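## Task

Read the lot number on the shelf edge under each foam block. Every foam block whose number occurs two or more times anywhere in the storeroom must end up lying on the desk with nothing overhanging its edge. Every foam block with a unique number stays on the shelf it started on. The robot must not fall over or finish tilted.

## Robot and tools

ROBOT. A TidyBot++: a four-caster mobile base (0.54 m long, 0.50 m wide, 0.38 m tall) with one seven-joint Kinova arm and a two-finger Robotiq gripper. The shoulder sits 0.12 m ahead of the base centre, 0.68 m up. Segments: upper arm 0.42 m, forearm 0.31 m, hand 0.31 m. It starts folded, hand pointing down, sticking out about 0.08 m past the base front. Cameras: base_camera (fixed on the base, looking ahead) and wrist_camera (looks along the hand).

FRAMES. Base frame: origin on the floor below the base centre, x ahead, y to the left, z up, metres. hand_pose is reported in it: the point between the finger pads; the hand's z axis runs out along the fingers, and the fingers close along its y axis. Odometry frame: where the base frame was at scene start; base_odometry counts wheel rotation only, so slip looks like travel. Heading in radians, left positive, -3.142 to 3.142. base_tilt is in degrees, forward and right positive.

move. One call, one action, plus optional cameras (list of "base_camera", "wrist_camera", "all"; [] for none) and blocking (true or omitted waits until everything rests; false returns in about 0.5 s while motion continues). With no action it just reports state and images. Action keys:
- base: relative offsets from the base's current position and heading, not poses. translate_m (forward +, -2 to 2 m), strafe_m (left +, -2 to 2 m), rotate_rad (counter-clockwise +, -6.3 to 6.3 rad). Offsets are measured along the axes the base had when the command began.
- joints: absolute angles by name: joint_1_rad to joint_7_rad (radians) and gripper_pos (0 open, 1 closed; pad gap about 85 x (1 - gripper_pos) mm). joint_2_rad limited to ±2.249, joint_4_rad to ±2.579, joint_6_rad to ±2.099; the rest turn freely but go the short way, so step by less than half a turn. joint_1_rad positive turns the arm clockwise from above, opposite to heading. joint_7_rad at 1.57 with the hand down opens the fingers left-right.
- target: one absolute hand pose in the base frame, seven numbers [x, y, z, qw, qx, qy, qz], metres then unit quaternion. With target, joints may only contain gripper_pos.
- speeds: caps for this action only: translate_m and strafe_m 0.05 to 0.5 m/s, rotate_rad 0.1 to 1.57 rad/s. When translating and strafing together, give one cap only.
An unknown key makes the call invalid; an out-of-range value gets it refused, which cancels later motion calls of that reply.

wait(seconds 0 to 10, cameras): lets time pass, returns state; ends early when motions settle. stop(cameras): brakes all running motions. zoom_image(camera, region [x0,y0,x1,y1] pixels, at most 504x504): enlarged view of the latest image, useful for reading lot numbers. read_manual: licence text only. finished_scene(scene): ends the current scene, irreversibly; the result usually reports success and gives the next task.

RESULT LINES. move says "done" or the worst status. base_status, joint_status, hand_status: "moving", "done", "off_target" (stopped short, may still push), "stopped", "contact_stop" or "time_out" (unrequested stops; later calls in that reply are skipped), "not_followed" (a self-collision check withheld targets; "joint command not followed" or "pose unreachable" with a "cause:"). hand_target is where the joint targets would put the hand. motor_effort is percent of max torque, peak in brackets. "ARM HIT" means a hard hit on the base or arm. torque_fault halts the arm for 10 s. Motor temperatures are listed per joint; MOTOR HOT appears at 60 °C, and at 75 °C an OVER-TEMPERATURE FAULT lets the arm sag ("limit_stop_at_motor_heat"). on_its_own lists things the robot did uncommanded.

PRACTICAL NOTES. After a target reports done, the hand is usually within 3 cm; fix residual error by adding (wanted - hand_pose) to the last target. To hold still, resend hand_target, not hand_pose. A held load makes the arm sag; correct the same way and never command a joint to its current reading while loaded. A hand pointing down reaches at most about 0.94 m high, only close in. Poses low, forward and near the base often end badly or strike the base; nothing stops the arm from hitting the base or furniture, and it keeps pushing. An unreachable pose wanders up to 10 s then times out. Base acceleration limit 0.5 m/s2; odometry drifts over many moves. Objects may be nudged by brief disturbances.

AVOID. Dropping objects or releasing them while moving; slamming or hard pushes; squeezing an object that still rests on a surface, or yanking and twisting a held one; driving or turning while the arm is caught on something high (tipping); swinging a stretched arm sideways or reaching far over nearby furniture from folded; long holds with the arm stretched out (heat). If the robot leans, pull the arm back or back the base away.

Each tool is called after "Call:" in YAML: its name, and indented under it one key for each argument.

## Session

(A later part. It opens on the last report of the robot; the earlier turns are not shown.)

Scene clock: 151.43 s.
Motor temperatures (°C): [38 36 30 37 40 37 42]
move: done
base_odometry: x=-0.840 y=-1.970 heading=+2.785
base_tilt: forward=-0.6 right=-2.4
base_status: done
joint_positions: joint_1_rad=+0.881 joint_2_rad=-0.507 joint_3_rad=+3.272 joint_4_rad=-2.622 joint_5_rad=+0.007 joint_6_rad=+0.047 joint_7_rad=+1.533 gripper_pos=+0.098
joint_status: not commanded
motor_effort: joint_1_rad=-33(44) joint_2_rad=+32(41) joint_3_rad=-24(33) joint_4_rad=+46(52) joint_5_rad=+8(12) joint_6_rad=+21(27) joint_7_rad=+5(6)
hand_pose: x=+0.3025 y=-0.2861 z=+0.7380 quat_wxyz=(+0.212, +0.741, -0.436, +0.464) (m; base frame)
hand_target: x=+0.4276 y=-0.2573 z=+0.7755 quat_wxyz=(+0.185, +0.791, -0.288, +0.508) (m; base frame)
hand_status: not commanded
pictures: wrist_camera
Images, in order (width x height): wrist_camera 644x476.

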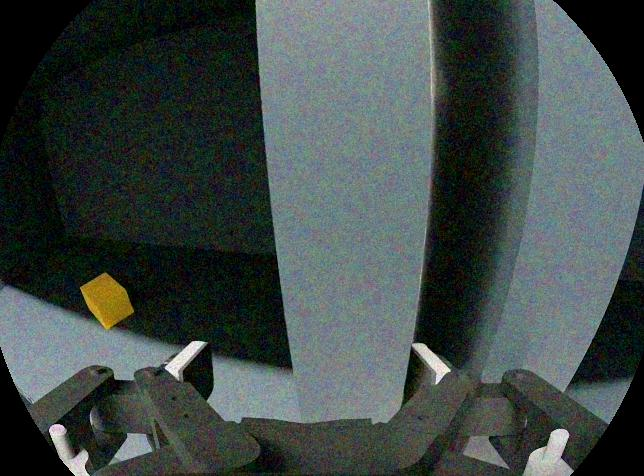

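Call:
move:
  base: {"translate_m":-0.15,"strafe_m":0.12}
  cameras: ["wrist_camera"]

Call:
move:
  joints: {"joint_1_rad":0.4,"joint_6_rad":0.3}
  cameras: ["wrist_camera"]

Scene clock: 153.17 s.
Motor temperatures (°C): [38 36 30 37 40 37 42]
move: done
base_odometry: x=-0.742 y=-2.135 heading=+2.786
base_tilt: forward=-0.3 right=+0.6
base_status: done
joint_positions: joint_1_rad=+0.704 joint_2_rad=-0.346 joint_3_rad=+3.141 joint_4_rad=-2.494 joint_5_rad=+0.007 joint_6_rad=+0.116 joint_7_rad=+1.538 gripper_pos=+0.100
joint_status: not commanded
motor_effort: joint_1_rad=+0(34) joint_2_rad=-6(33) joint_3_rad=+1(25) joint_4_rad=+19(45) joint_5_rad=+1(9) joint_6_rad=+8(20) joint_7_rad=-1(5)
hand_pose: x=+0.4247 y=-0.2571 z=+0.7676 quat_wxyz=(+0.175, +0.794, -0.303, +0.497) (m; base frame)
hand_target: x=+0.4276 y=-0.2573 z=+0.7755 quat_wxyz=(+0.185, +0.791, -0.288, +0.508) (m; base frame)
hand_status: not commanded
pictures: wrist_camera
Images, in order (width x height): wrist_camera 644x476.

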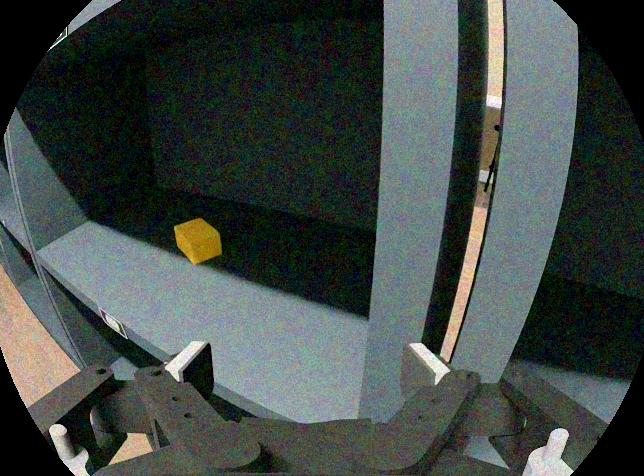

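Scene clock: 154.53 s.
Motor temperatures (°C): [38 36 30 37 40 37 42]
move: done
base_odometry: x=-0.742 y=-2.135 heading=+2.786
base_tilt: forward=-0.4 right=+0.6
base_status: not commanded
joint_positions: joint_1_rad=+0.418 joint_2_rad=-0.346 joint_3_rad=+3.141 joint_4_rad=-2.494 joint_5_rad=+0.007 joint_6_rad=+0.242 joint_7_rad=+1.538 gripper_pos=+0.100
joint_status: all done
motor_effort: joint_1_rad=+0(2) joint_2_rad=-6(7) joint_3_rad=+1(1) joint_4_rad=+20(20) joint_5_rad=+1(1) joint_6_rad=+9(10) joint_7_rad=+0(0)
hand_pose: x=+0.4989 y=-0.1664 z=+0.8038 quat_wxyz=(+0.112, +0.795, -0.179, +0.568) (m; base frame)
hand_target: x=+0.5048 y=-0.1609 z=+0.8192 quat_wxyz=(+0.119, +0.783, -0.158, +0.590) (m; base frame)
hand_status: not commanded
pictures: wrist_camera
Images, in order (width x height): wrist_camera 644x476.

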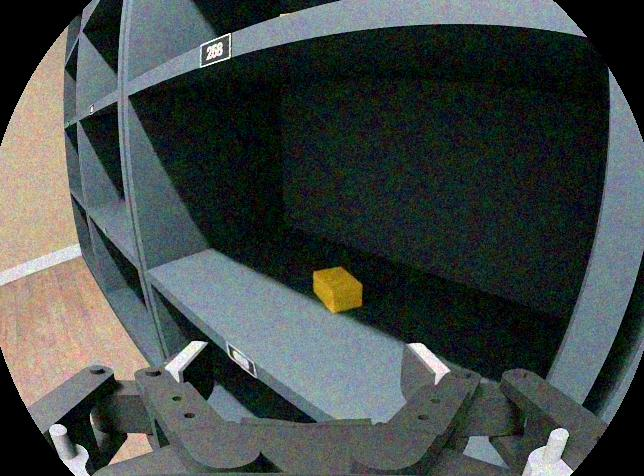

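Call:
zoom_image:
  camera: "wrist_camera"
  region: [215, 335, 265, 385]

Call:
zoom_image:
  camera: "wrist_camera"
  region: [190, 25, 240, 75]

Call:
move:
  base: {"translate_m":0.72}
  cameras: ["wrist_camera"]

Scaled by 10.080.

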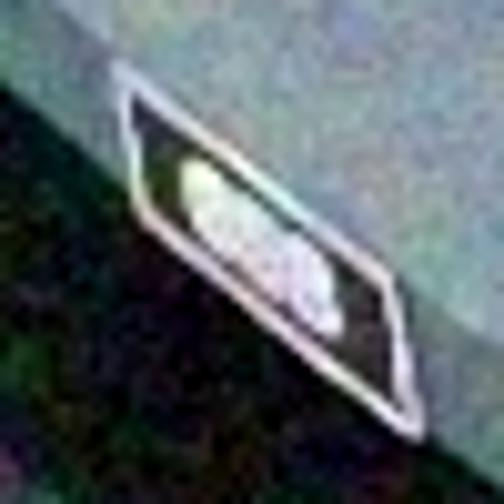

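Scaled by 10.080.

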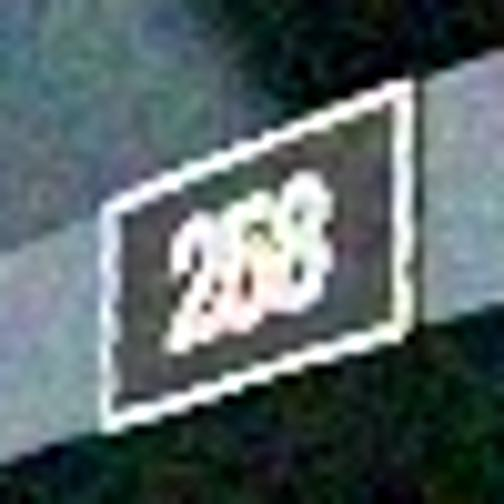

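Scene clock: 159.77 s.
Motor temperatures (°C): [38 36 30 37 40 37 42]
move: time_out
base_odometry: x=-1.411 y=-1.886 heading=+2.794
base_tilt: forward=-0.3 right=+0.6
base_status: translate_m time_out (by the wheels' count: +0.715 of +0.720)
joint_positions: joint_1_rad=+0.412 joint_2_rad=-0.350 joint_3_rad=+3.140 joint_4_rad=-2.493 joint_5_rad=+0.007 joint_6_rad=+0.251 joint_7_rad=+1.538 gripper_pos=+0.100
joint_status: not commanded
motor_effort: joint_1_rad=+0(3) joint_2_rad=-6(18) joint_3_rad=+1(6) joint_4_rad=+19(22) joint_5_rad=+1(2) joint_6_rad=+8(9) joint_7_rad=+0(1)
hand_pose: x=+0.5008 y=-0.1638 z=+0.8087 quat_wxyz=(+0.111, +0.792, -0.175, +0.574) (m; base frame)
hand_target: x=+0.5048 y=-0.1609 z=+0.8192 quat_wxyz=(+0.119, +0.783, -0.158, +0.590) (m; base frame)
hand_status: not commanded
pictures: wrist_camera
Images, in order (width x height): wrist_camera 644x476.

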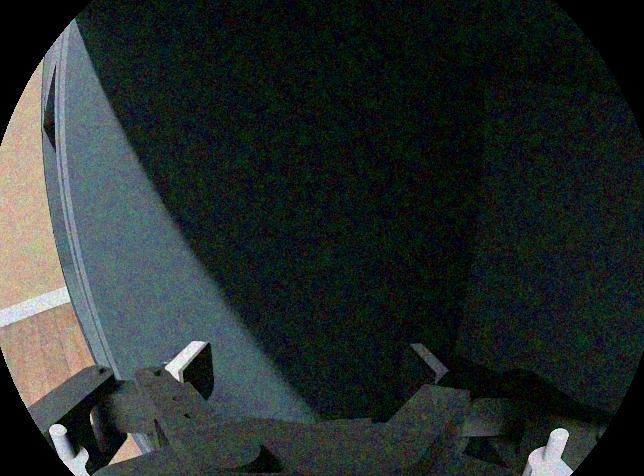

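Call:
move:
  base: {"translate_m":-0.05,"strafe_m":0.13}
  joints: {"joint_1_rad":0.25,"joint_6_rad":0.4}

Scene clock: 161.40 s.
Motor temperatures (°C): [38 36 30 37 40 37 42]
move: done
base_odometry: x=-1.409 y=-2.025 heading=+2.794
base_tilt: forward=-0.4 right=+0.6
base_status: done
joint_positions: joint_1_rad=+0.265 joint_2_rad=-0.351 joint_3_rad=+3.139 joint_4_rad=-2.493 joint_5_rad=+0.007 joint_6_rad=+0.343 joint_7_rad=+1.538 gripper_pos=+0.100
joint_status: all done
motor_effort: joint_1_rad=+0(1) joint_2_rad=-6(9) joint_3_rad=+1(3) joint_4_rad=+20(20) joint_5_rad=+1(1) joint_6_rad=+8(9) joint_7_rad=+0(1)
hand_pose: x=+0.5281 y=-0.1079 z=+0.8365 quat_wxyz=(+0.073, +0.775, -0.112, +0.618) (m; base frame)
hand_target: x=+0.5314 y=-0.1031 z=+0.8495 quat_wxyz=(+0.079, +0.762, -0.095, +0.636) (m; base frame)
hand_status: not commanded
pictures: base_camera, wrist_camera
Images, in order (width x height): base_camera 644x364, wrist_camera 644x476.

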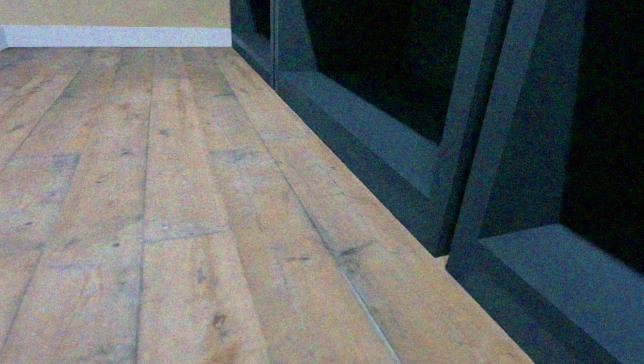

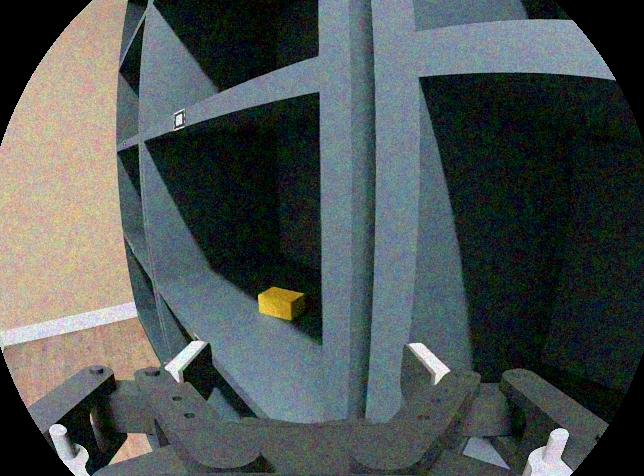

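Call:
move:
  base: {"rotate_rad":0.4,"strafe_m":0.05}
  joints: {"joint_1_rad":0.5}
  cameras: ["base_camera"]

Call:
move:
  base: {"translate_m":0.5}

Scene clock: 162.87 s.
Motor temperatures (°C): [38 36 30 37 40 37 42]
move: done
base_odometry: x=-1.426 y=-2.073 heading=-3.090
base_tilt: forward=-0.3 right=+0.6
base_status: done
joint_positions: joint_1_rad=+0.480 joint_2_rad=-0.351 joint_3_rad=+3.140 joint_4_rad=-2.493 joint_5_rad=+0.007 joint_6_rad=+0.345 joint_7_rad=+1.538 gripper_pos=+0.100
joint_status: all done
motor_effort: joint_1_rad=+0(2) joint_2_rad=-7(9) joint_3_rad=+1(2) joint_4_rad=+20(21) joint_5_rad=+1(1) joint_6_rad=+9(9) joint_7_rad=+0(1)
hand_pose: x=+0.4956 y=-0.1930 z=+0.8369 quat_wxyz=(+0.139, +0.758, -0.195, +0.607) (m; base frame)
hand_target: x=+0.4931 y=-0.2020 z=+0.8495 quat_wxyz=(+0.158, +0.744, -0.189, +0.621) (m; base frame)
hand_status: not commanded
pictures: base_camera
Images, in order (width x height): base_camera 644x364.

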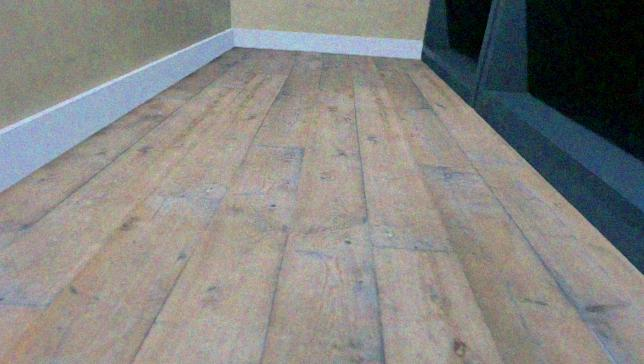

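Scene clock: 165.23 s.
Motor temperatures (°C): [38 36 30 37 40 37 42]
move: done
base_odometry: x=-1.926 y=-2.099 heading=-3.089
base_tilt: forward=-0.3 right=+0.6
base_status: done
joint_positions: joint_1_rad=+0.482 joint_2_rad=-0.350 joint_3_rad=+3.140 joint_4_rad=-2.493 joint_5_rad=+0.007 joint_6_rad=+0.347 joint_7_rad=+1.538 gripper_pos=+0.100
joint_status: not commanded
motor_effort: joint_1_rad=+0(1) joint_2_rad=-7(10) joint_3_rad=+0(1) joint_4_rad=+20(21) joint_5_rad=+1(1) joint_6_rad=+9(9) joint_7_rad=+0(1)
hand_pose: x=+0.4955 y=-0.1937 z=+0.8374 quat_wxyz=(+0.140, +0.757, -0.195, +0.607) (m; base frame)
hand_target: x=+0.4931 y=-0.2020 z=+0.8495 quat_wxyz=(+0.158, +0.744, -0.189, +0.621) (m; base frame)
hand_status: not commanded
pictures: base_camera, wrist_camera
Images, in order (width x height): base_camera 644x364, wrist_camera 644x476.

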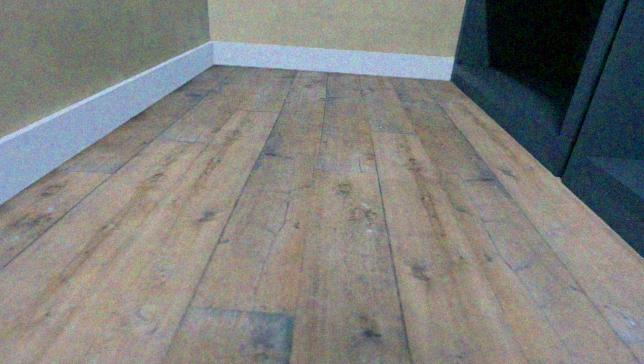

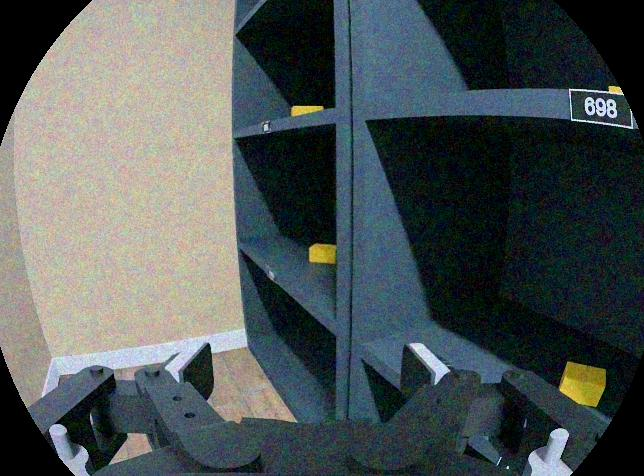

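Call:
zoom_image:
  camera: "wrist_camera"
  region: [240, 100, 290, 150]

Call:
move:
  base: {"translate_m":0.08}
  joints: {"joint_1_rad":0.9,"joint_6_rad":0.05}
  cameras: ["wrist_camera"]

Call:
move:
  base: {"translate_m":0.4}
  joints: {"joint_1_rad":0.5,"joint_6_rad":0.3}
  cameras: ["wrist_camera"]

Scaled by 10.080.

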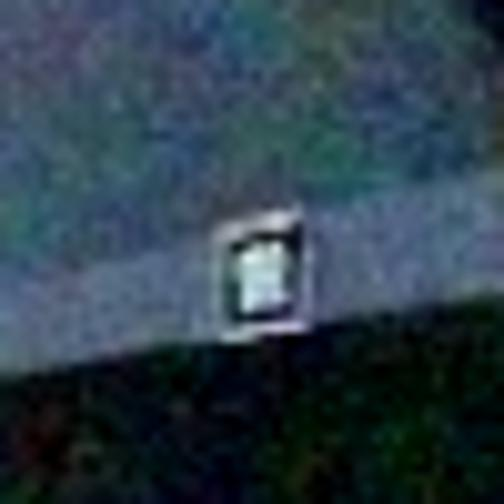

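Scene clock: 167.07 s.
Motor temperatures (°C): [38 36 30 37 40 37 42]
move: done
base_odometry: x=-2.006 y=-2.103 heading=-3.088
base_tilt: forward=-0.4 right=+0.6
base_status: done
joint_positions: joint_1_rad=+0.882 joint_2_rad=-0.350 joint_3_rad=+3.140 joint_4_rad=-2.493 joint_5_rad=+0.007 joint_6_rad=+0.101 joint_7_rad=+1.538 gripper_pos=+0.100
joint_status: all done
motor_effort: joint_1_rad=-1(3) joint_2_rad=-6(10) joint_3_rad=+0(2) joint_4_rad=+19(21) joint_5_rad=+1(1) joint_6_rad=+8(9) joint_7_rad=+0(1)
hand_pose: x=+0.3734 y=-0.3053 z=+0.7656 quat_wxyz=(+0.216, +0.767, -0.373, +0.476) (m; base frame)
hand_target: x=+0.3614 y=-0.3023 z=+0.7478 quat_wxyz=(+0.216, +0.781, -0.377, +0.448) (m; base frame)
hand_status: not commanded
pictures: wrist_camera
Images, in order (width x height): wrist_camera 644x476.

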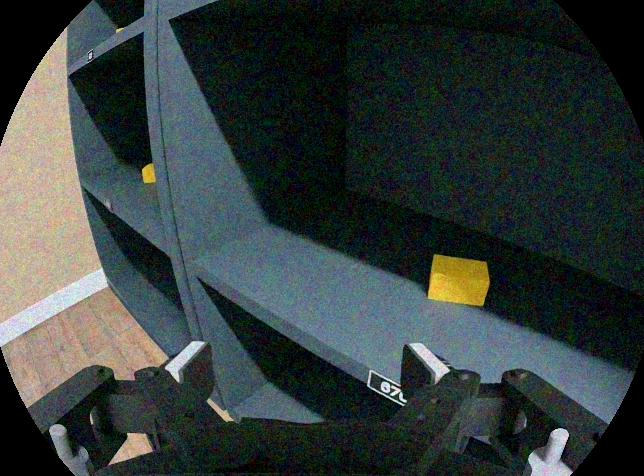

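Scene clock: 169.23 s.
Motor temperatures (°C): [38 36 30 37 40 37 42]
move: done
base_odometry: x=-2.405 y=-2.125 heading=-3.088
base_tilt: forward=-0.3 right=+0.6
base_status: done
joint_positions: joint_1_rad=+0.517 joint_2_rad=-0.349 joint_3_rad=+3.140 joint_4_rad=-2.493 joint_5_rad=+0.007 joint_6_rad=+0.245 joint_7_rad=+1.538 gripper_pos=+0.100
joint_status: all done
motor_effort: joint_1_rad=+0(2) joint_2_rad=-6(9) joint_3_rad=+1(2) joint_4_rad=+19(21) joint_5_rad=+1(1) joint_6_rad=+8(9) joint_7_rad=+0(1)
hand_pose: x=+0.4809 y=-0.2027 z=+0.8065 quat_wxyz=(+0.141, +0.784, -0.217, +0.565) (m; base frame)
hand_target: x=+0.4868 y=-0.1986 z=+0.8192 quat_wxyz=(+0.148, +0.774, -0.197, +0.583) (m; base frame)
hand_status: not commanded
pictures: wrist_camera
Images, in order (width x height): wrist_camera 644x476.

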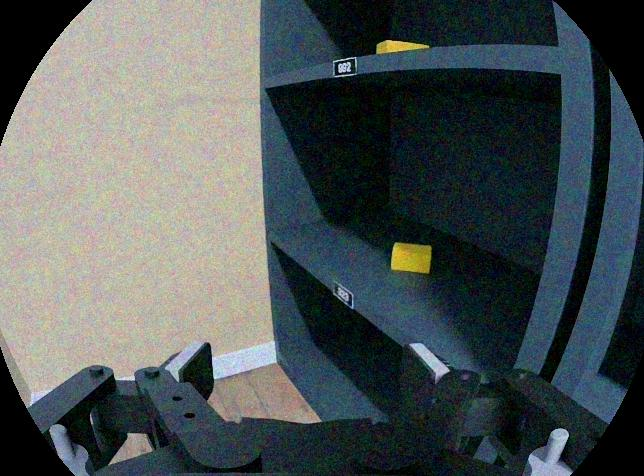

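Call:
zoom_image:
  camera: "wrist_camera"
  region: [325, 48, 365, 88]

Call:
zoom_image:
  camera: "wrist_camera"
  region: [325, 275, 365, 315]

Call:
move:
  base: {"translate_m":-0.45}
  joints: {"joint_1_rad":0.75,"joint_6_rad":0.2}

Scaled by 12.600.

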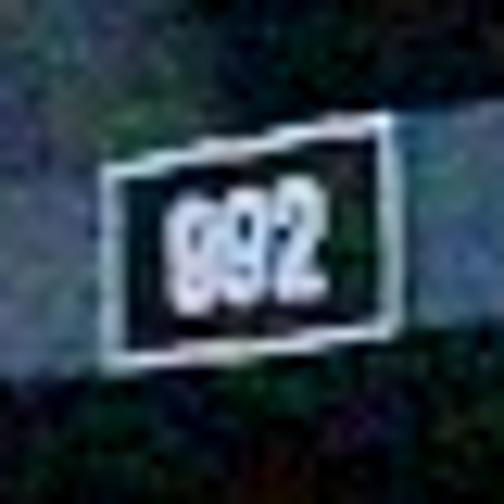

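Scaled by 12.600.

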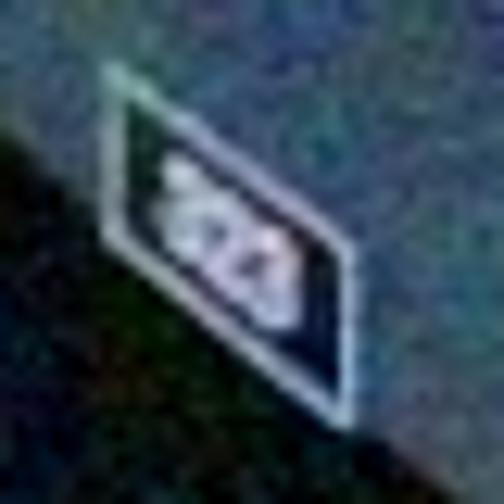

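Scene clock: 171.90 s.
Motor temperatures (°C): [38 36 30 37 40 37 42]
move: done
base_odometry: x=-1.956 y=-2.100 heading=-3.087
base_tilt: forward=-0.4 right=+0.6
base_status: done
joint_positions: joint_1_rad=+0.733 joint_2_rad=-0.351 joint_3_rad=+3.140 joint_4_rad=-2.493 joint_5_rad=+0.007 joint_6_rad=+0.240 joint_7_rad=+1.538 gripper_pos=+0.100
joint_status: all done
motor_effort: joint_1_rad=-1(2) joint_2_rad=-7(8) joint_3_rad=+1(2) joint_4_rad=+19(21) joint_5_rad=+1(1) joint_6_rad=+8(10) joint_7_rad=+0(1)
hand_pose: x=+0.4285 y=-0.2753 z=+0.8056 quat_wxyz=(+0.200, +0.757, -0.301, +0.545) (m; base frame)
hand_target: x=+0.4189 y=-0.2766 z=+0.7898 quat_wxyz=(+0.205, +0.770, -0.303, +0.522) (m; base frame)
hand_status: not commanded
pictures: base_camera, wrist_camera
Images, in order (width x height): base_camera 644x364, wrist_camera 644x476.

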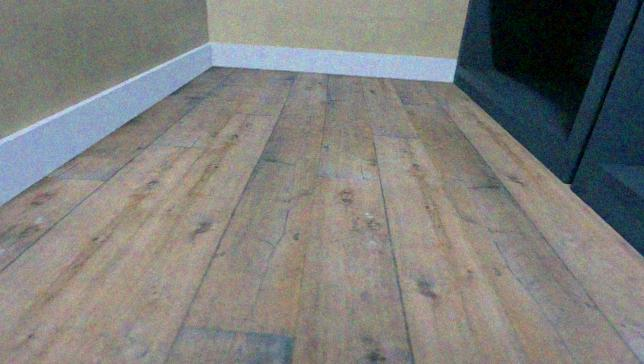

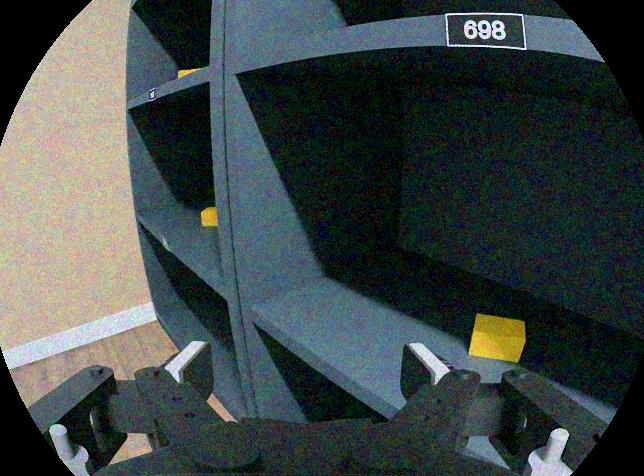

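Call:
move:
  base: {"translate_m":0.33,"strafe_m":0.13}
  joints: {"joint_1_rad":0.0,"joint_2_rad":-0.34,"joint_3_rad":3.1416,"joint_4_rad":-1.54,"joint_5_rad":0,"joint_6_rad":-0.8,"joint_7_rad":1.571,"gripper_pos":0}
  cameras: []

Call:
move:
  joints: {"joint_1_rad":1.5}

Scene clock: 174.97 s.
Motor temperatures (°C): [38 35 30 37 40 37 42]
move: done
base_odometry: x=-2.278 y=-2.248 heading=-3.086
base_tilt: forward=-0.3 right=+0.6
base_status: done
joint_positions: joint_1_rad=+0.019 joint_2_rad=-0.346 joint_3_rad=+3.140 joint_4_rad=-1.553 joint_5_rad=+0.007 joint_6_rad=-0.750 joint_7_rad=+1.538 gripper_pos=+0.000
joint_status: all done
motor_effort: joint_1_rad=+0(2) joint_2_rad=-9(12) joint_3_rad=+1(3) joint_4_rad=+21(23) joint_5_rad=+1(2) joint_6_rad=+8(10) joint_7_rad=+0(1)
hand_pose: x=+0.5585 y=-0.0078 z=+1.0721 quat_wxyz=(-0.001, +0.829, -0.020, +0.558) (m; base frame)
hand_target: x=+0.5547 y=+0.0013 z=+1.0629 quat_wxyz=(+0.000, +0.841, +0.000, +0.540) (m; base frame)
hand_status: not commanded
pictures: none
No camera images: "cameras" was empty.

Scene clock: 177.70 s.
Motor temperatures (°C): [38 35 30 37 40 37 42]
move: done
base_odometry: x=-2.278 y=-2.248 heading=-3.086
base_tilt: forward=-0.3 right=+0.6
base_status: not commanded
joint_positions: joint_1_rad=+1.482 joint_2_rad=-0.346 joint_3_rad=+3.140 joint_4_rad=-1.553 joint_5_rad=+0.007 joint_6_rad=-0.751 joint_7_rad=+1.538 gripper_pos=+0.000
joint_status: all done
motor_effort: joint_1_rad=+0(3) joint_2_rad=-8(9) joint_3_rad=+1(1) joint_4_rad=+21(22) joint_5_rad=+1(1) joint_6_rad=+8(9) joint_7_rad=+0(1)
hand_pose: x=+0.1586 y=-0.4376 z=+1.0716 quat_wxyz=(+0.372, +0.604, -0.569, +0.415) (m; base frame)
hand_target: x=+0.1512 y=-0.4346 z=+1.0629 quat_wxyz=(+0.368, +0.616, -0.574, +0.395) (m; base frame)
hand_status: not commanded
pictures: base_camera, wrist_camera
Images, in order (width x height): base_camera 644x364, wrist_camera 644x476.

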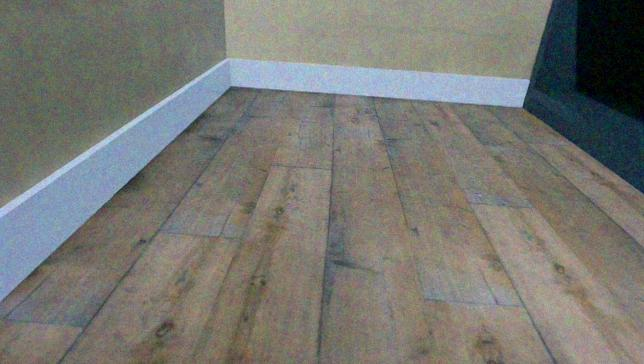

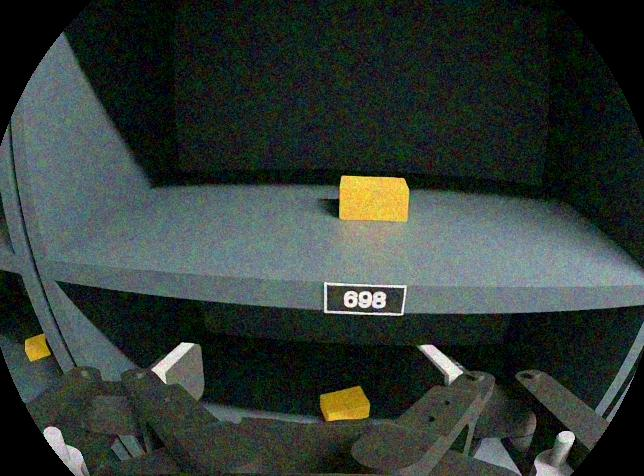

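Call:
move:
  base: {"translate_m":-0.06,"strafe_m":-0.15}
  cameras: ["wrist_camera"]

Scene clock: 179.47 s.
Motor temperatures (°C): [38 35 30 37 40 37 42]
move: done
base_odometry: x=-2.227 y=-2.095 heading=-3.086
base_tilt: forward=-0.3 right=+0.6
base_status: done
joint_positions: joint_1_rad=+1.483 joint_2_rad=-0.339 joint_3_rad=+3.140 joint_4_rad=-1.552 joint_5_rad=+0.007 joint_6_rad=-0.754 joint_7_rad=+1.538 gripper_pos=+0.000
joint_status: not commanded
motor_effort: joint_1_rad=-1(1) joint_2_rad=-8(12) joint_3_rad=+1(1) joint_4_rad=+21(22) joint_5_rad=+1(1) joint_6_rad=+8(9) joint_7_rad=+0(1)
hand_pose: x=+0.1581 y=-0.4400 z=+1.0685 quat_wxyz=(+0.370, +0.606, -0.571, +0.412) (m; base frame)
hand_target: x=+0.1512 y=-0.4346 z=+1.0629 quat_wxyz=(+0.368, +0.616, -0.574, +0.395) (m; base frame)
hand_status: not commanded
pictures: wrist_camera
Images, in order (width x height): wrist_camera 644x476.

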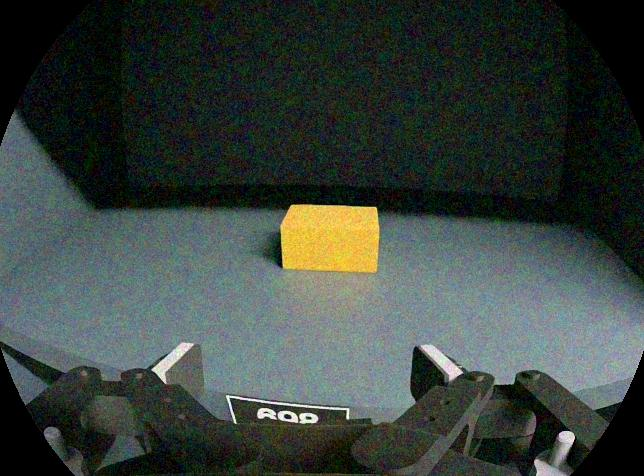

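Call:
move:
  base: {"translate_m":0.012}
  joints: {"gripper_pos":1}
  target: [0.15,-0.52,1.045,0.37,0.606,-0.571,0.412]
  cameras: ["wrist_camera"]

Call:
move:
  base: {"strafe_m":-0.09}
  speeds: {"strafe_m":0.1}
  cameras: ["wrist_camera"]

Scene clock: 182.37 s.
Motor temperatures (°C): [38 35 30 37 40 37 42]
move: done
base_odometry: x=-2.238 y=-2.096 heading=-3.086
base_tilt: forward=-0.4 right=+0.6
base_status: done
joint_positions: joint_1_rad=+0.753 joint_2_rad=-0.261 joint_3_rad=+3.689 joint_4_rad=-1.552 joint_5_rad=+0.320 joint_6_rad=-0.710 joint_7_rad=+1.317 gripper_pos=+0.999
joint_status: all done
motor_effort: joint_1_rad=+0(2) joint_2_rad=-9(10) joint_3_rad=-3(3) joint_4_rad=+22(22) joint_5_rad=+2(2) joint_6_rad=+8(9) joint_7_rad=+0(1)
hand_pose: x=+0.1542 y=-0.5036 z=+1.0276 quat_wxyz=(+0.339, +0.619, -0.581, +0.405) (m; base frame)
hand_target: x=+0.1500 y=-0.5200 z=+1.0450 quat_wxyz=(+0.370, +0.606, -0.571, +0.412) (m; base frame)
hand_status: done (0.024 m and 4.1 deg from the pose sent, 0.084 m and 0.1 deg at the start)
pictures: wrist_camera
Images, in order (width x height): wrist_camera 644x476.

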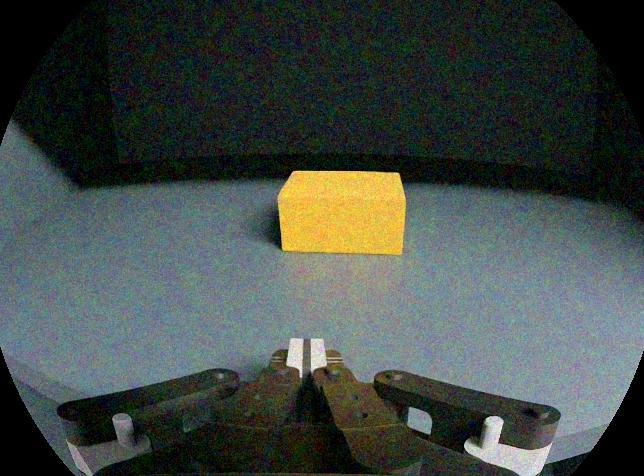

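Scene clock: 183.87 s.
Motor temperatures (°C): [38 35 30 37 40 37 42]
move: done
base_odometry: x=-2.244 y=-2.006 heading=-3.086
base_tilt: forward=-0.4 right=+0.6
base_status: done
joint_positions: joint_1_rad=+0.752 joint_2_rad=-0.252 joint_3_rad=+3.692 joint_4_rad=-1.551 joint_5_rad=+0.324 joint_6_rad=-0.708 joint_7_rad=+1.315 gripper_pos=+0.999
joint_status: not commanded
motor_effort: joint_1_rad=+0(2) joint_2_rad=-9(11) joint_3_rad=-2(4) joint_4_rad=+21(23) joint_5_rad=+2(2) joint_6_rad=+8(8) joint_7_rad=+0(1)
hand_pose: x=+0.1548 y=-0.5063 z=+1.0251 quat_wxyz=(+0.340, +0.620, -0.581, +0.402) (m; base frame)
hand_target: x=+0.1500 y=-0.5200 z=+1.0450 quat_wxyz=(+0.370, +0.606, -0.571, +0.412) (m; base frame)
hand_status: not commanded
pictures: wrist_camera
Images, in order (width x height): wrist_camera 644x476.

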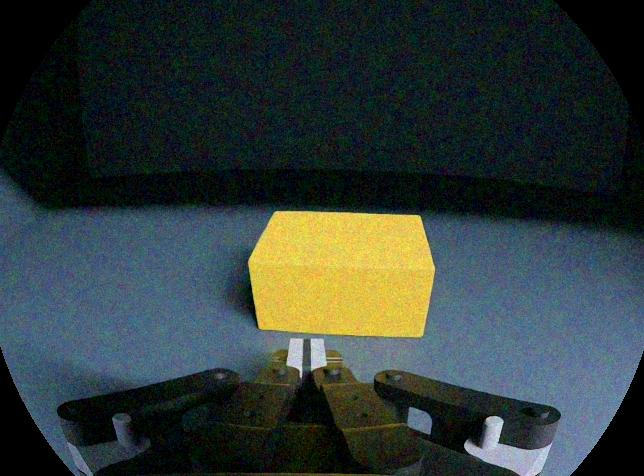

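Call:
move:
  base: {"translate_m":0.016}
  cameras: []

Call:
move:
  base: {"strafe_m":-0.065}
  speeds: {"strafe_m":0.08}
  cameras: ["wrist_camera"]

Scene clock: 184.77 s.
Motor temperatures (°C): [38 35 30 38 40 37 42]
move: done
base_odometry: x=-2.260 y=-2.006 heading=-3.086
base_tilt: forward=-0.3 right=+0.6
base_status: done
joint_positions: joint_1_rad=+0.747 joint_2_rad=-0.248 joint_3_rad=+3.696 joint_4_rad=-1.551 joint_5_rad=+0.326 joint_6_rad=-0.707 joint_7_rad=+1.315 gripper_pos=+0.999
joint_status: not commanded
motor_effort: joint_1_rad=-1(2) joint_2_rad=-9(10) joint_3_rad=-3(4) joint_4_rad=+22(23) joint_5_rad=+2(2) joint_6_rad=+8(9) joint_7_rad=-1(1)
hand_pose: x=+0.1556 y=-0.5078 z=+1.0237 quat_wxyz=(+0.341, +0.621, -0.581, +0.400) (m; base frame)
hand_target: x=+0.1500 y=-0.5200 z=+1.0450 quat_wxyz=(+0.370, +0.606, -0.571, +0.412) (m; base frame)
hand_status: not commanded
pictures: none
No camera images: "cameras" was empty.

Scene clock: 186.13 s.
Motor temperatures (°C): [38 35 30 38 40 37 42]
move: done
base_odometry: x=-2.264 y=-1.941 heading=-3.086
base_tilt: forward=-0.4 right=+0.6
base_status: done
joint_positions: joint_1_rad=+0.747 joint_2_rad=-0.247 joint_3_rad=+3.696 joint_4_rad=-1.550 joint_5_rad=+0.326 joint_6_rad=-0.706 joint_7_rad=+1.315 gripper_pos=+0.999
joint_status: not commanded
motor_effort: joint_1_rad=-1(1) joint_2_rad=-8(11) joint_3_rad=-2(4) joint_4_rad=+21(22) joint_5_rad=+2(2) joint_6_rad=+8(9) joint_7_rad=-1(1)
hand_pose: x=+0.1558 y=-0.5082 z=+1.0238 quat_wxyz=(+0.341, +0.621, -0.581, +0.400) (m; base frame)
hand_target: x=+0.1500 y=-0.5200 z=+1.0450 quat_wxyz=(+0.370, +0.606, -0.571, +0.412) (m; base frame)
hand_status: not commanded
pictures: wrist_camera
Images, in order (width x height): wrist_camera 644x476.

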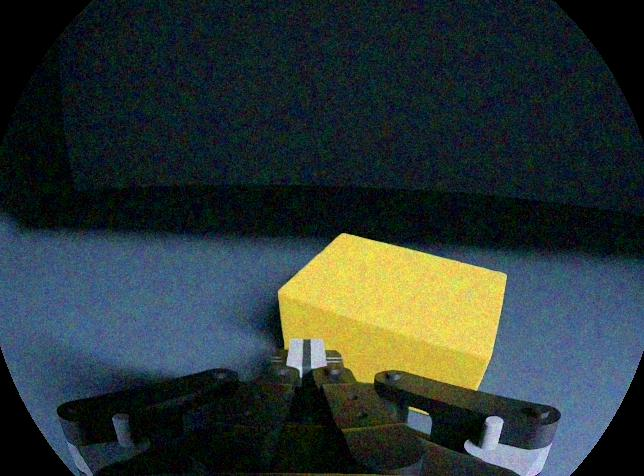

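Call:
move:
  base: {"strafe_m":-0.035}
  speeds: {"strafe_m":0.08}
  cameras: ["wrist_camera"]

Scene clock: 187.87 s.
Motor temperatures (°C): [38 35 30 38 40 37 42]
move: done
base_odometry: x=-2.266 y=-1.906 heading=-3.085
base_tilt: forward=-0.3 right=+0.6
base_status: done
joint_positions: joint_1_rad=+0.747 joint_2_rad=-0.247 joint_3_rad=+3.696 joint_4_rad=-1.550 joint_5_rad=+0.326 joint_6_rad=-0.706 joint_7_rad=+1.315 gripper_pos=+0.999
joint_status: not commanded
motor_effort: joint_1_rad=+0(1) joint_2_rad=-9(11) joint_3_rad=-2(3) joint_4_rad=+22(22) joint_5_rad=+2(2) joint_6_rad=+8(9) joint_7_rad=+0(1)
hand_pose: x=+0.1560 y=-0.5083 z=+1.0238 quat_wxyz=(+0.341, +0.621, -0.581, +0.400) (m; base frame)
hand_target: x=+0.1500 y=-0.5200 z=+1.0450 quat_wxyz=(+0.370, +0.606, -0.571, +0.412) (m; base frame)
hand_status: not commanded
pictures: wrist_camera
Images, in order (width x height): wrist_camera 644x476.

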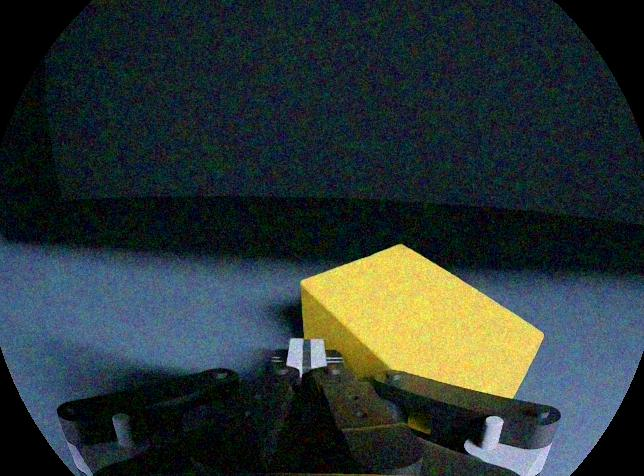

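Call:
move:
  base: {"strafe_m":0.32}
  cameras: []

Call:
move:
  base: {"translate_m":-0.25}
  target: [0.42,-0.34,1.07,0.202,0.785,-0.325,0.487]
  joints: {"gripper_pos":0}

Scene clock: 190.50 s.
Motor temperatures (°C): [38 35 30 38 40 37 42]
move: done
base_odometry: x=-2.248 y=-2.226 heading=-3.086
base_tilt: forward=-0.3 right=+0.6
base_status: done
joint_positions: joint_1_rad=+0.746 joint_2_rad=-0.248 joint_3_rad=+3.698 joint_4_rad=-1.549 joint_5_rad=+0.328 joint_6_rad=-0.704 joint_7_rad=+1.315 gripper_pos=+0.999
joint_status: not commanded
motor_effort: joint_1_rad=+0(3) joint_2_rad=-8(13) joint_3_rad=-2(5) joint_4_rad=+21(23) joint_5_rad=+2(2) joint_6_rad=+8(9) joint_7_rad=+0(1)
hand_pose: x=+0.1552 y=-0.5086 z=+1.0252 quat_wxyz=(+0.343, +0.621, -0.580, +0.401) (m; base frame)
hand_target: x=+0.1500 y=-0.5200 z=+1.0450 quat_wxyz=(+0.370, +0.606, -0.571, +0.412) (m; base frame)
hand_status: not commanded
pictures: none
No camera images: "cameras" was empty.

Scene clock: 192.30 s.
Motor temperatures (°C): [38 35 30 38 40 37 42]
move: done
base_odometry: x=-1.998 y=-2.212 heading=-3.086
base_tilt: forward=-0.4 right=+0.6
base_status: done
joint_positions: joint_1_rad=+0.366 joint_2_rad=-0.311 joint_3_rad=+3.480 joint_4_rad=-1.469 joint_5_rad=+0.276 joint_6_rad=-0.822 joint_7_rad=+1.424 gripper_pos=+0.000
joint_status: all done
motor_effort: joint_1_rad=+0(1) joint_2_rad=-8(12) joint_3_rad=-2(3) joint_4_rad=+20(22) joint_5_rad=+2(3) joint_6_rad=+8(9) joint_7_rad=+0(1)
hand_pose: x=+0.4039 y=-0.3650 z=+1.0775 quat_wxyz=(+0.233, +0.765, -0.343, +0.492) (m; base frame)
hand_target: x=+0.4200 y=-0.3400 z=+1.0700 quat_wxyz=(+0.202, +0.785, -0.325, +0.487) (m; base frame)
hand_status: done (0.031 m and 4.7 deg from the pose sent, 0.317 m and 39.8 deg at the start)
pictures: base_camera, wrist_camera
Images, in order (width x height): base_camera 644x364, wrist_camera 644x476.

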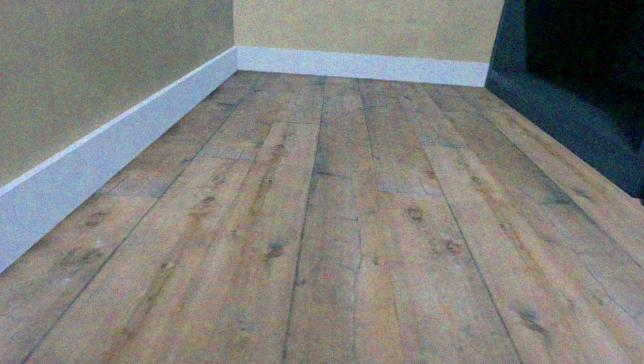

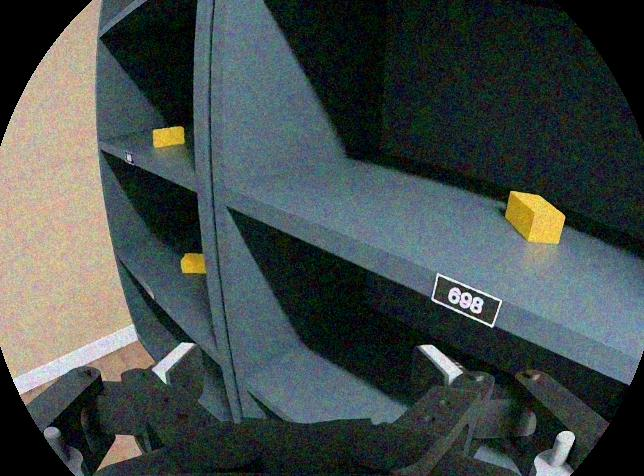

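Call:
move:
  base: {"translate_m":-0.24}
  target: [0.42,-0.47,1.07,0.202,0.785,-0.325,0.487]
  cameras: ["wrist_camera"]

Call:
move:
  base: {"strafe_m":-0.14}
  cameras: ["wrist_camera"]

Scene clock: 194.53 s.
Motor temperatures (°C): [38 35 30 38 40 37 42]
move: done
base_odometry: x=-1.758 y=-2.199 heading=-3.086
base_tilt: forward=-0.3 right=+0.6
base_status: done
joint_positions: joint_1_rad=+0.480 joint_2_rad=-0.057 joint_3_rad=+3.823 joint_4_rad=-1.271 joint_5_rad=-0.373 joint_6_rad=-0.843 joint_7_rad=+2.020 gripper_pos=+0.000
joint_status: not commanded
motor_effort: joint_1_rad=+0(2) joint_2_rad=-16(16) joint_3_rad=+0(3) joint_4_rad=+21(22) joint_5_rad=-2(2) joint_6_rad=+7(8) joint_7_rad=+0(1)
hand_pose: x=+0.4072 y=-0.4772 z=+1.0781 quat_wxyz=(+0.225, +0.773, -0.335, +0.490) (m; base frame)
hand_target: x=+0.4200 y=-0.4700 z=+1.0700 quat_wxyz=(+0.202, +0.785, -0.325, +0.487) (m; base frame)
hand_status: done (0.017 m and 3.2 deg from the pose sent, 0.107 m and 4.7 deg at the start)
pictures: wrist_camera
Images, in order (width x height): wrist_camera 644x476.

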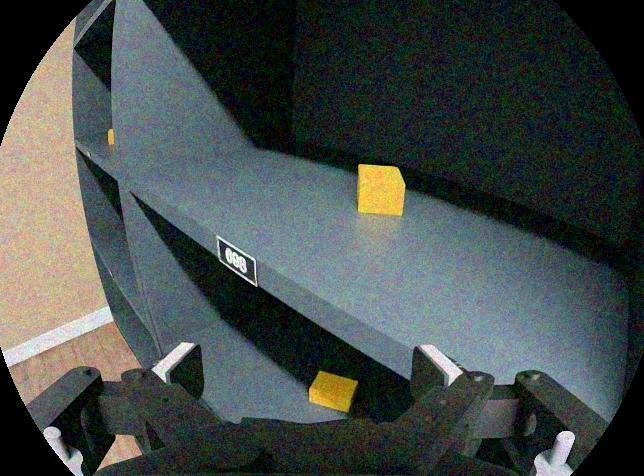

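Scene clock: 195.97 s.
Motor temperatures (°C): [38 35 30 38 40 37 42]
move: done
base_odometry: x=-1.766 y=-2.059 heading=-3.086
base_tilt: forward=-0.3 right=+0.6
base_status: done
joint_positions: joint_1_rad=+0.481 joint_2_rad=-0.051 joint_3_rad=+3.825 joint_4_rad=-1.270 joint_5_rad=-0.376 joint_6_rad=-0.846 joint_7_rad=+2.021 gripper_pos=+0.000
joint_status: not commanded
motor_effort: joint_1_rad=-1(2) joint_2_rad=-15(17) joint_3_rad=+0(2) joint_4_rad=+21(22) joint_5_rad=-2(2) joint_6_rad=+8(8) joint_7_rad=+0(1)
hand_pose: x=+0.4096 y=-0.4781 z=+1.0751 quat_wxyz=(+0.223, +0.775, -0.335, +0.487) (m; base frame)
hand_target: x=+0.4200 y=-0.4700 z=+1.0700 quat_wxyz=(+0.202, +0.785, -0.325, +0.487) (m; base frame)
hand_status: not commanded
pictures: wrist_camera
Images, in order (width x height): wrist_camera 644x476.

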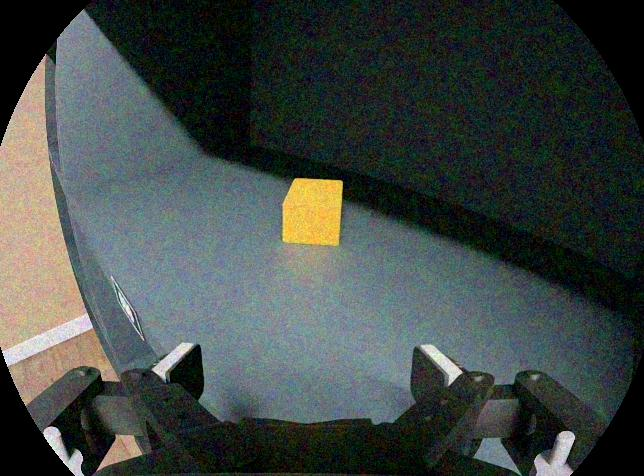

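Call:
move:
  base: {"translate_m":0.14,"strafe_m":-0.12}
  target: [0.42,-0.47,1.05,0.202,0.785,-0.325,0.487]
  cameras: ["wrist_camera"]

Scene clock: 197.63 s.
Motor temperatures (°C): [38 35 30 38 40 37 42]
move: done
base_odometry: x=-1.912 y=-1.947 heading=-3.087
base_tilt: forward=-0.3 right=+0.6
base_status: done
joint_positions: joint_1_rad=+0.447 joint_2_rad=-0.057 joint_3_rad=+3.850 joint_4_rad=-1.315 joint_5_rad=-0.376 joint_6_rad=-0.844 joint_7_rad=+2.035 gripper_pos=+0.000
joint_status: not commanded
motor_effort: joint_1_rad=+0(2) joint_2_rad=-15(19) joint_3_rad=+0(2) joint_4_rad=+21(22) joint_5_rad=-2(2) joint_6_rad=+7(9) joint_7_rad=+0(1)
hand_pose: x=+0.4110 y=-0.4736 z=+1.0526 quat_wxyz=(+0.211, +0.785, -0.335, +0.476) (m; base frame)
hand_target: x=+0.4200 y=-0.4700 z=+1.0500 quat_wxyz=(+0.202, +0.785, -0.325, +0.487) (m; base frame)
hand_status: done (0.010 m and 2.0 deg from the pose sent, 0.028 m and 3.0 deg at the start)
pictures: wrist_camera
Images, in order (width x height): wrist_camera 644x476.

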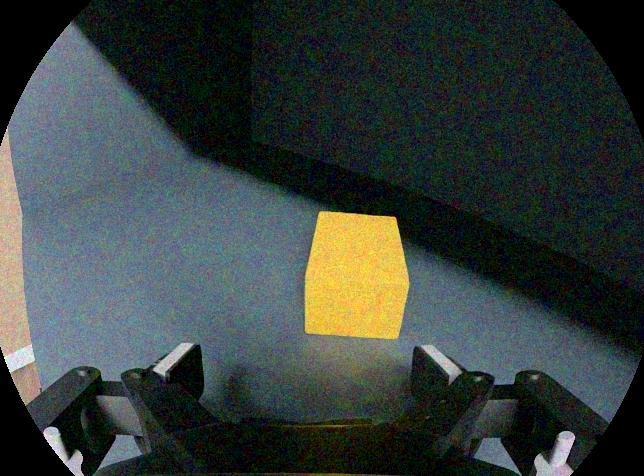

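Call:
move:
  base: {"translate_m":0.06,"strafe_m":-0.04}
  target: [0.42,-0.525,1.037,0.202,0.785,-0.325,0.487]
  cameras: ["wrist_camera"]

Scene clock: 199.67 s.
Motor temperatures (°C): [38 35 30 38 40 37 42]
move: done
base_odometry: x=-1.974 y=-1.910 heading=-3.087
base_tilt: forward=-0.3 right=+0.6
base_status: done
joint_positions: joint_1_rad=+0.799 joint_2_rad=+0.063 joint_3_rad=+3.678 joint_4_rad=-1.272 joint_5_rad=-0.619 joint_6_rad=-0.844 joint_7_rad=+2.234 gripper_pos=+0.000
joint_status: not commanded
motor_effort: joint_1_rad=+0(2) joint_2_rad=-21(22) joint_3_rad=+1(2) joint_4_rad=+21(22) joint_5_rad=-3(3) joint_6_rad=+6(8) joint_7_rad=-1(1)
hand_pose: x=+0.4000 y=-0.5294 z=+1.0397 quat_wxyz=(+0.222, +0.778, -0.341, +0.478) (m; base frame)
hand_target: x=+0.4200 y=-0.5250 z=+1.0370 quat_wxyz=(+0.202, +0.785, -0.325, +0.487) (m; base frame)
hand_status: done (0.021 m and 3.2 deg from the pose sent, 0.054 m and 2.0 deg at the start)
pictures: wrist_camera
Images, in order (width x height): wrist_camera 644x476.

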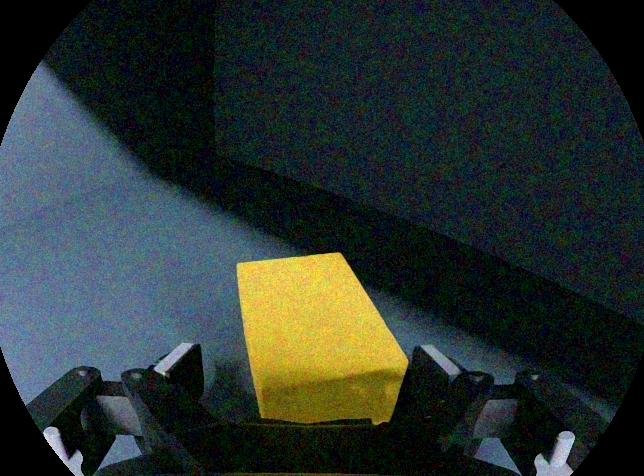

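Call:
move:
  base: {"translate_m":0.006,"strafe_m":-0.016}
  cameras: ["wrist_camera"]

Call:
move:
  joints: {"gripper_pos":0.6}
  cameras: ["wrist_camera"]

Scene clock: 200.63 s.
Motor temperatures (°C): [38 35 30 38 40 37 42]
move: done
base_odometry: x=-1.981 y=-1.894 heading=-3.087
base_tilt: forward=-0.3 right=+0.6
base_status: done
joint_positions: joint_1_rad=+0.800 joint_2_rad=+0.076 joint_3_rad=+3.677 joint_4_rad=-1.268 joint_5_rad=-0.621 joint_6_rad=-0.844 joint_7_rad=+2.235 gripper_pos=+0.000
joint_status: not commanded
motor_effort: joint_1_rad=+0(2) joint_2_rad=-21(24) joint_3_rad=+1(2) joint_4_rad=+21(23) joint_5_rad=-3(4) joint_6_rad=+7(7) joint_7_rad=+0(1)
hand_pose: x=+0.4041 y=-0.5324 z=+1.0342 quat_wxyz=(+0.221, +0.781, -0.341, +0.475) (m; base frame)
hand_target: x=+0.4200 y=-0.5250 z=+1.0370 quat_wxyz=(+0.202, +0.785, -0.325, +0.487) (m; base frame)
hand_status: not commanded
pictures: wrist_camera
Images, in order (width x height): wrist_camera 644x476.

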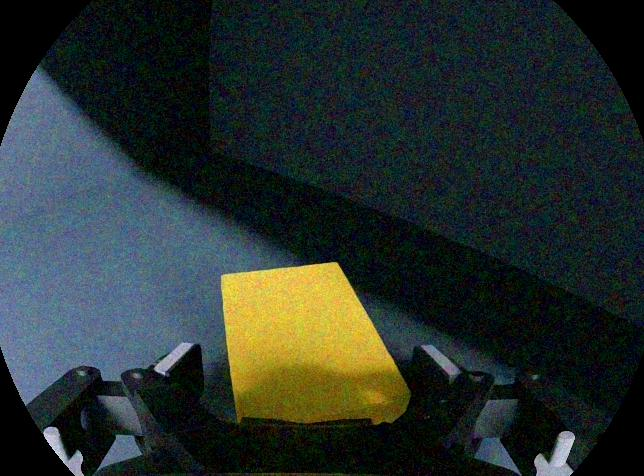

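Scene clock: 201.50 s.
Motor temperatures (°C): [38 35 30 38 40 37 42]
move: off_target
base_odometry: x=-1.981 y=-1.894 heading=-3.087
base_tilt: forward=-0.3 right=+0.6
base_status: not commanded
joint_positions: joint_1_rad=+0.800 joint_2_rad=+0.076 joint_3_rad=+3.677 joint_4_rad=-1.266 joint_5_rad=-0.622 joint_6_rad=-0.844 joint_7_rad=+2.235 gripper_pos=+0.383
joint_status: gripper_pos off_target (ended at +0.383, target +0.600)
motor_effort: joint_1_rad=-1(1) joint_2_rad=-23(23) joint_3_rad=+1(1) joint_4_rad=+21(22) joint_5_rad=-3(3) joint_6_rad=+6(7) joint_7_rad=-1(1)
hand_pose: x=+0.4045 y=-0.5324 z=+1.0361 quat_wxyz=(+0.221, +0.780, -0.340, +0.476) (m; base frame)
hand_target: x=+0.4200 y=-0.5250 z=+1.0370 quat_wxyz=(+0.202, +0.785, -0.325, +0.487) (m; base frame)
hand_status: not commanded
pictures: wrist_camera
Images, in order (width x height): wrist_camera 644x476.

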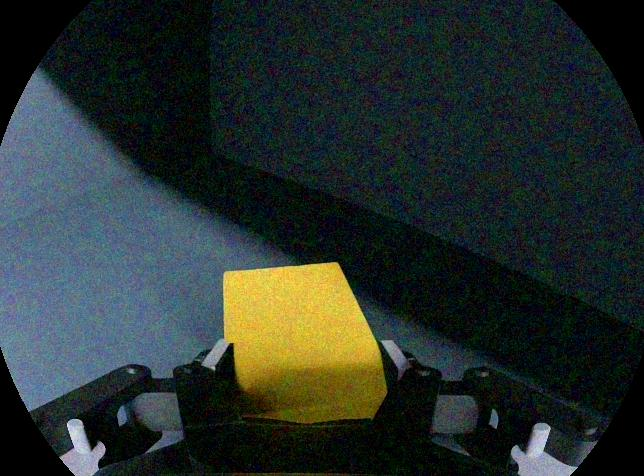

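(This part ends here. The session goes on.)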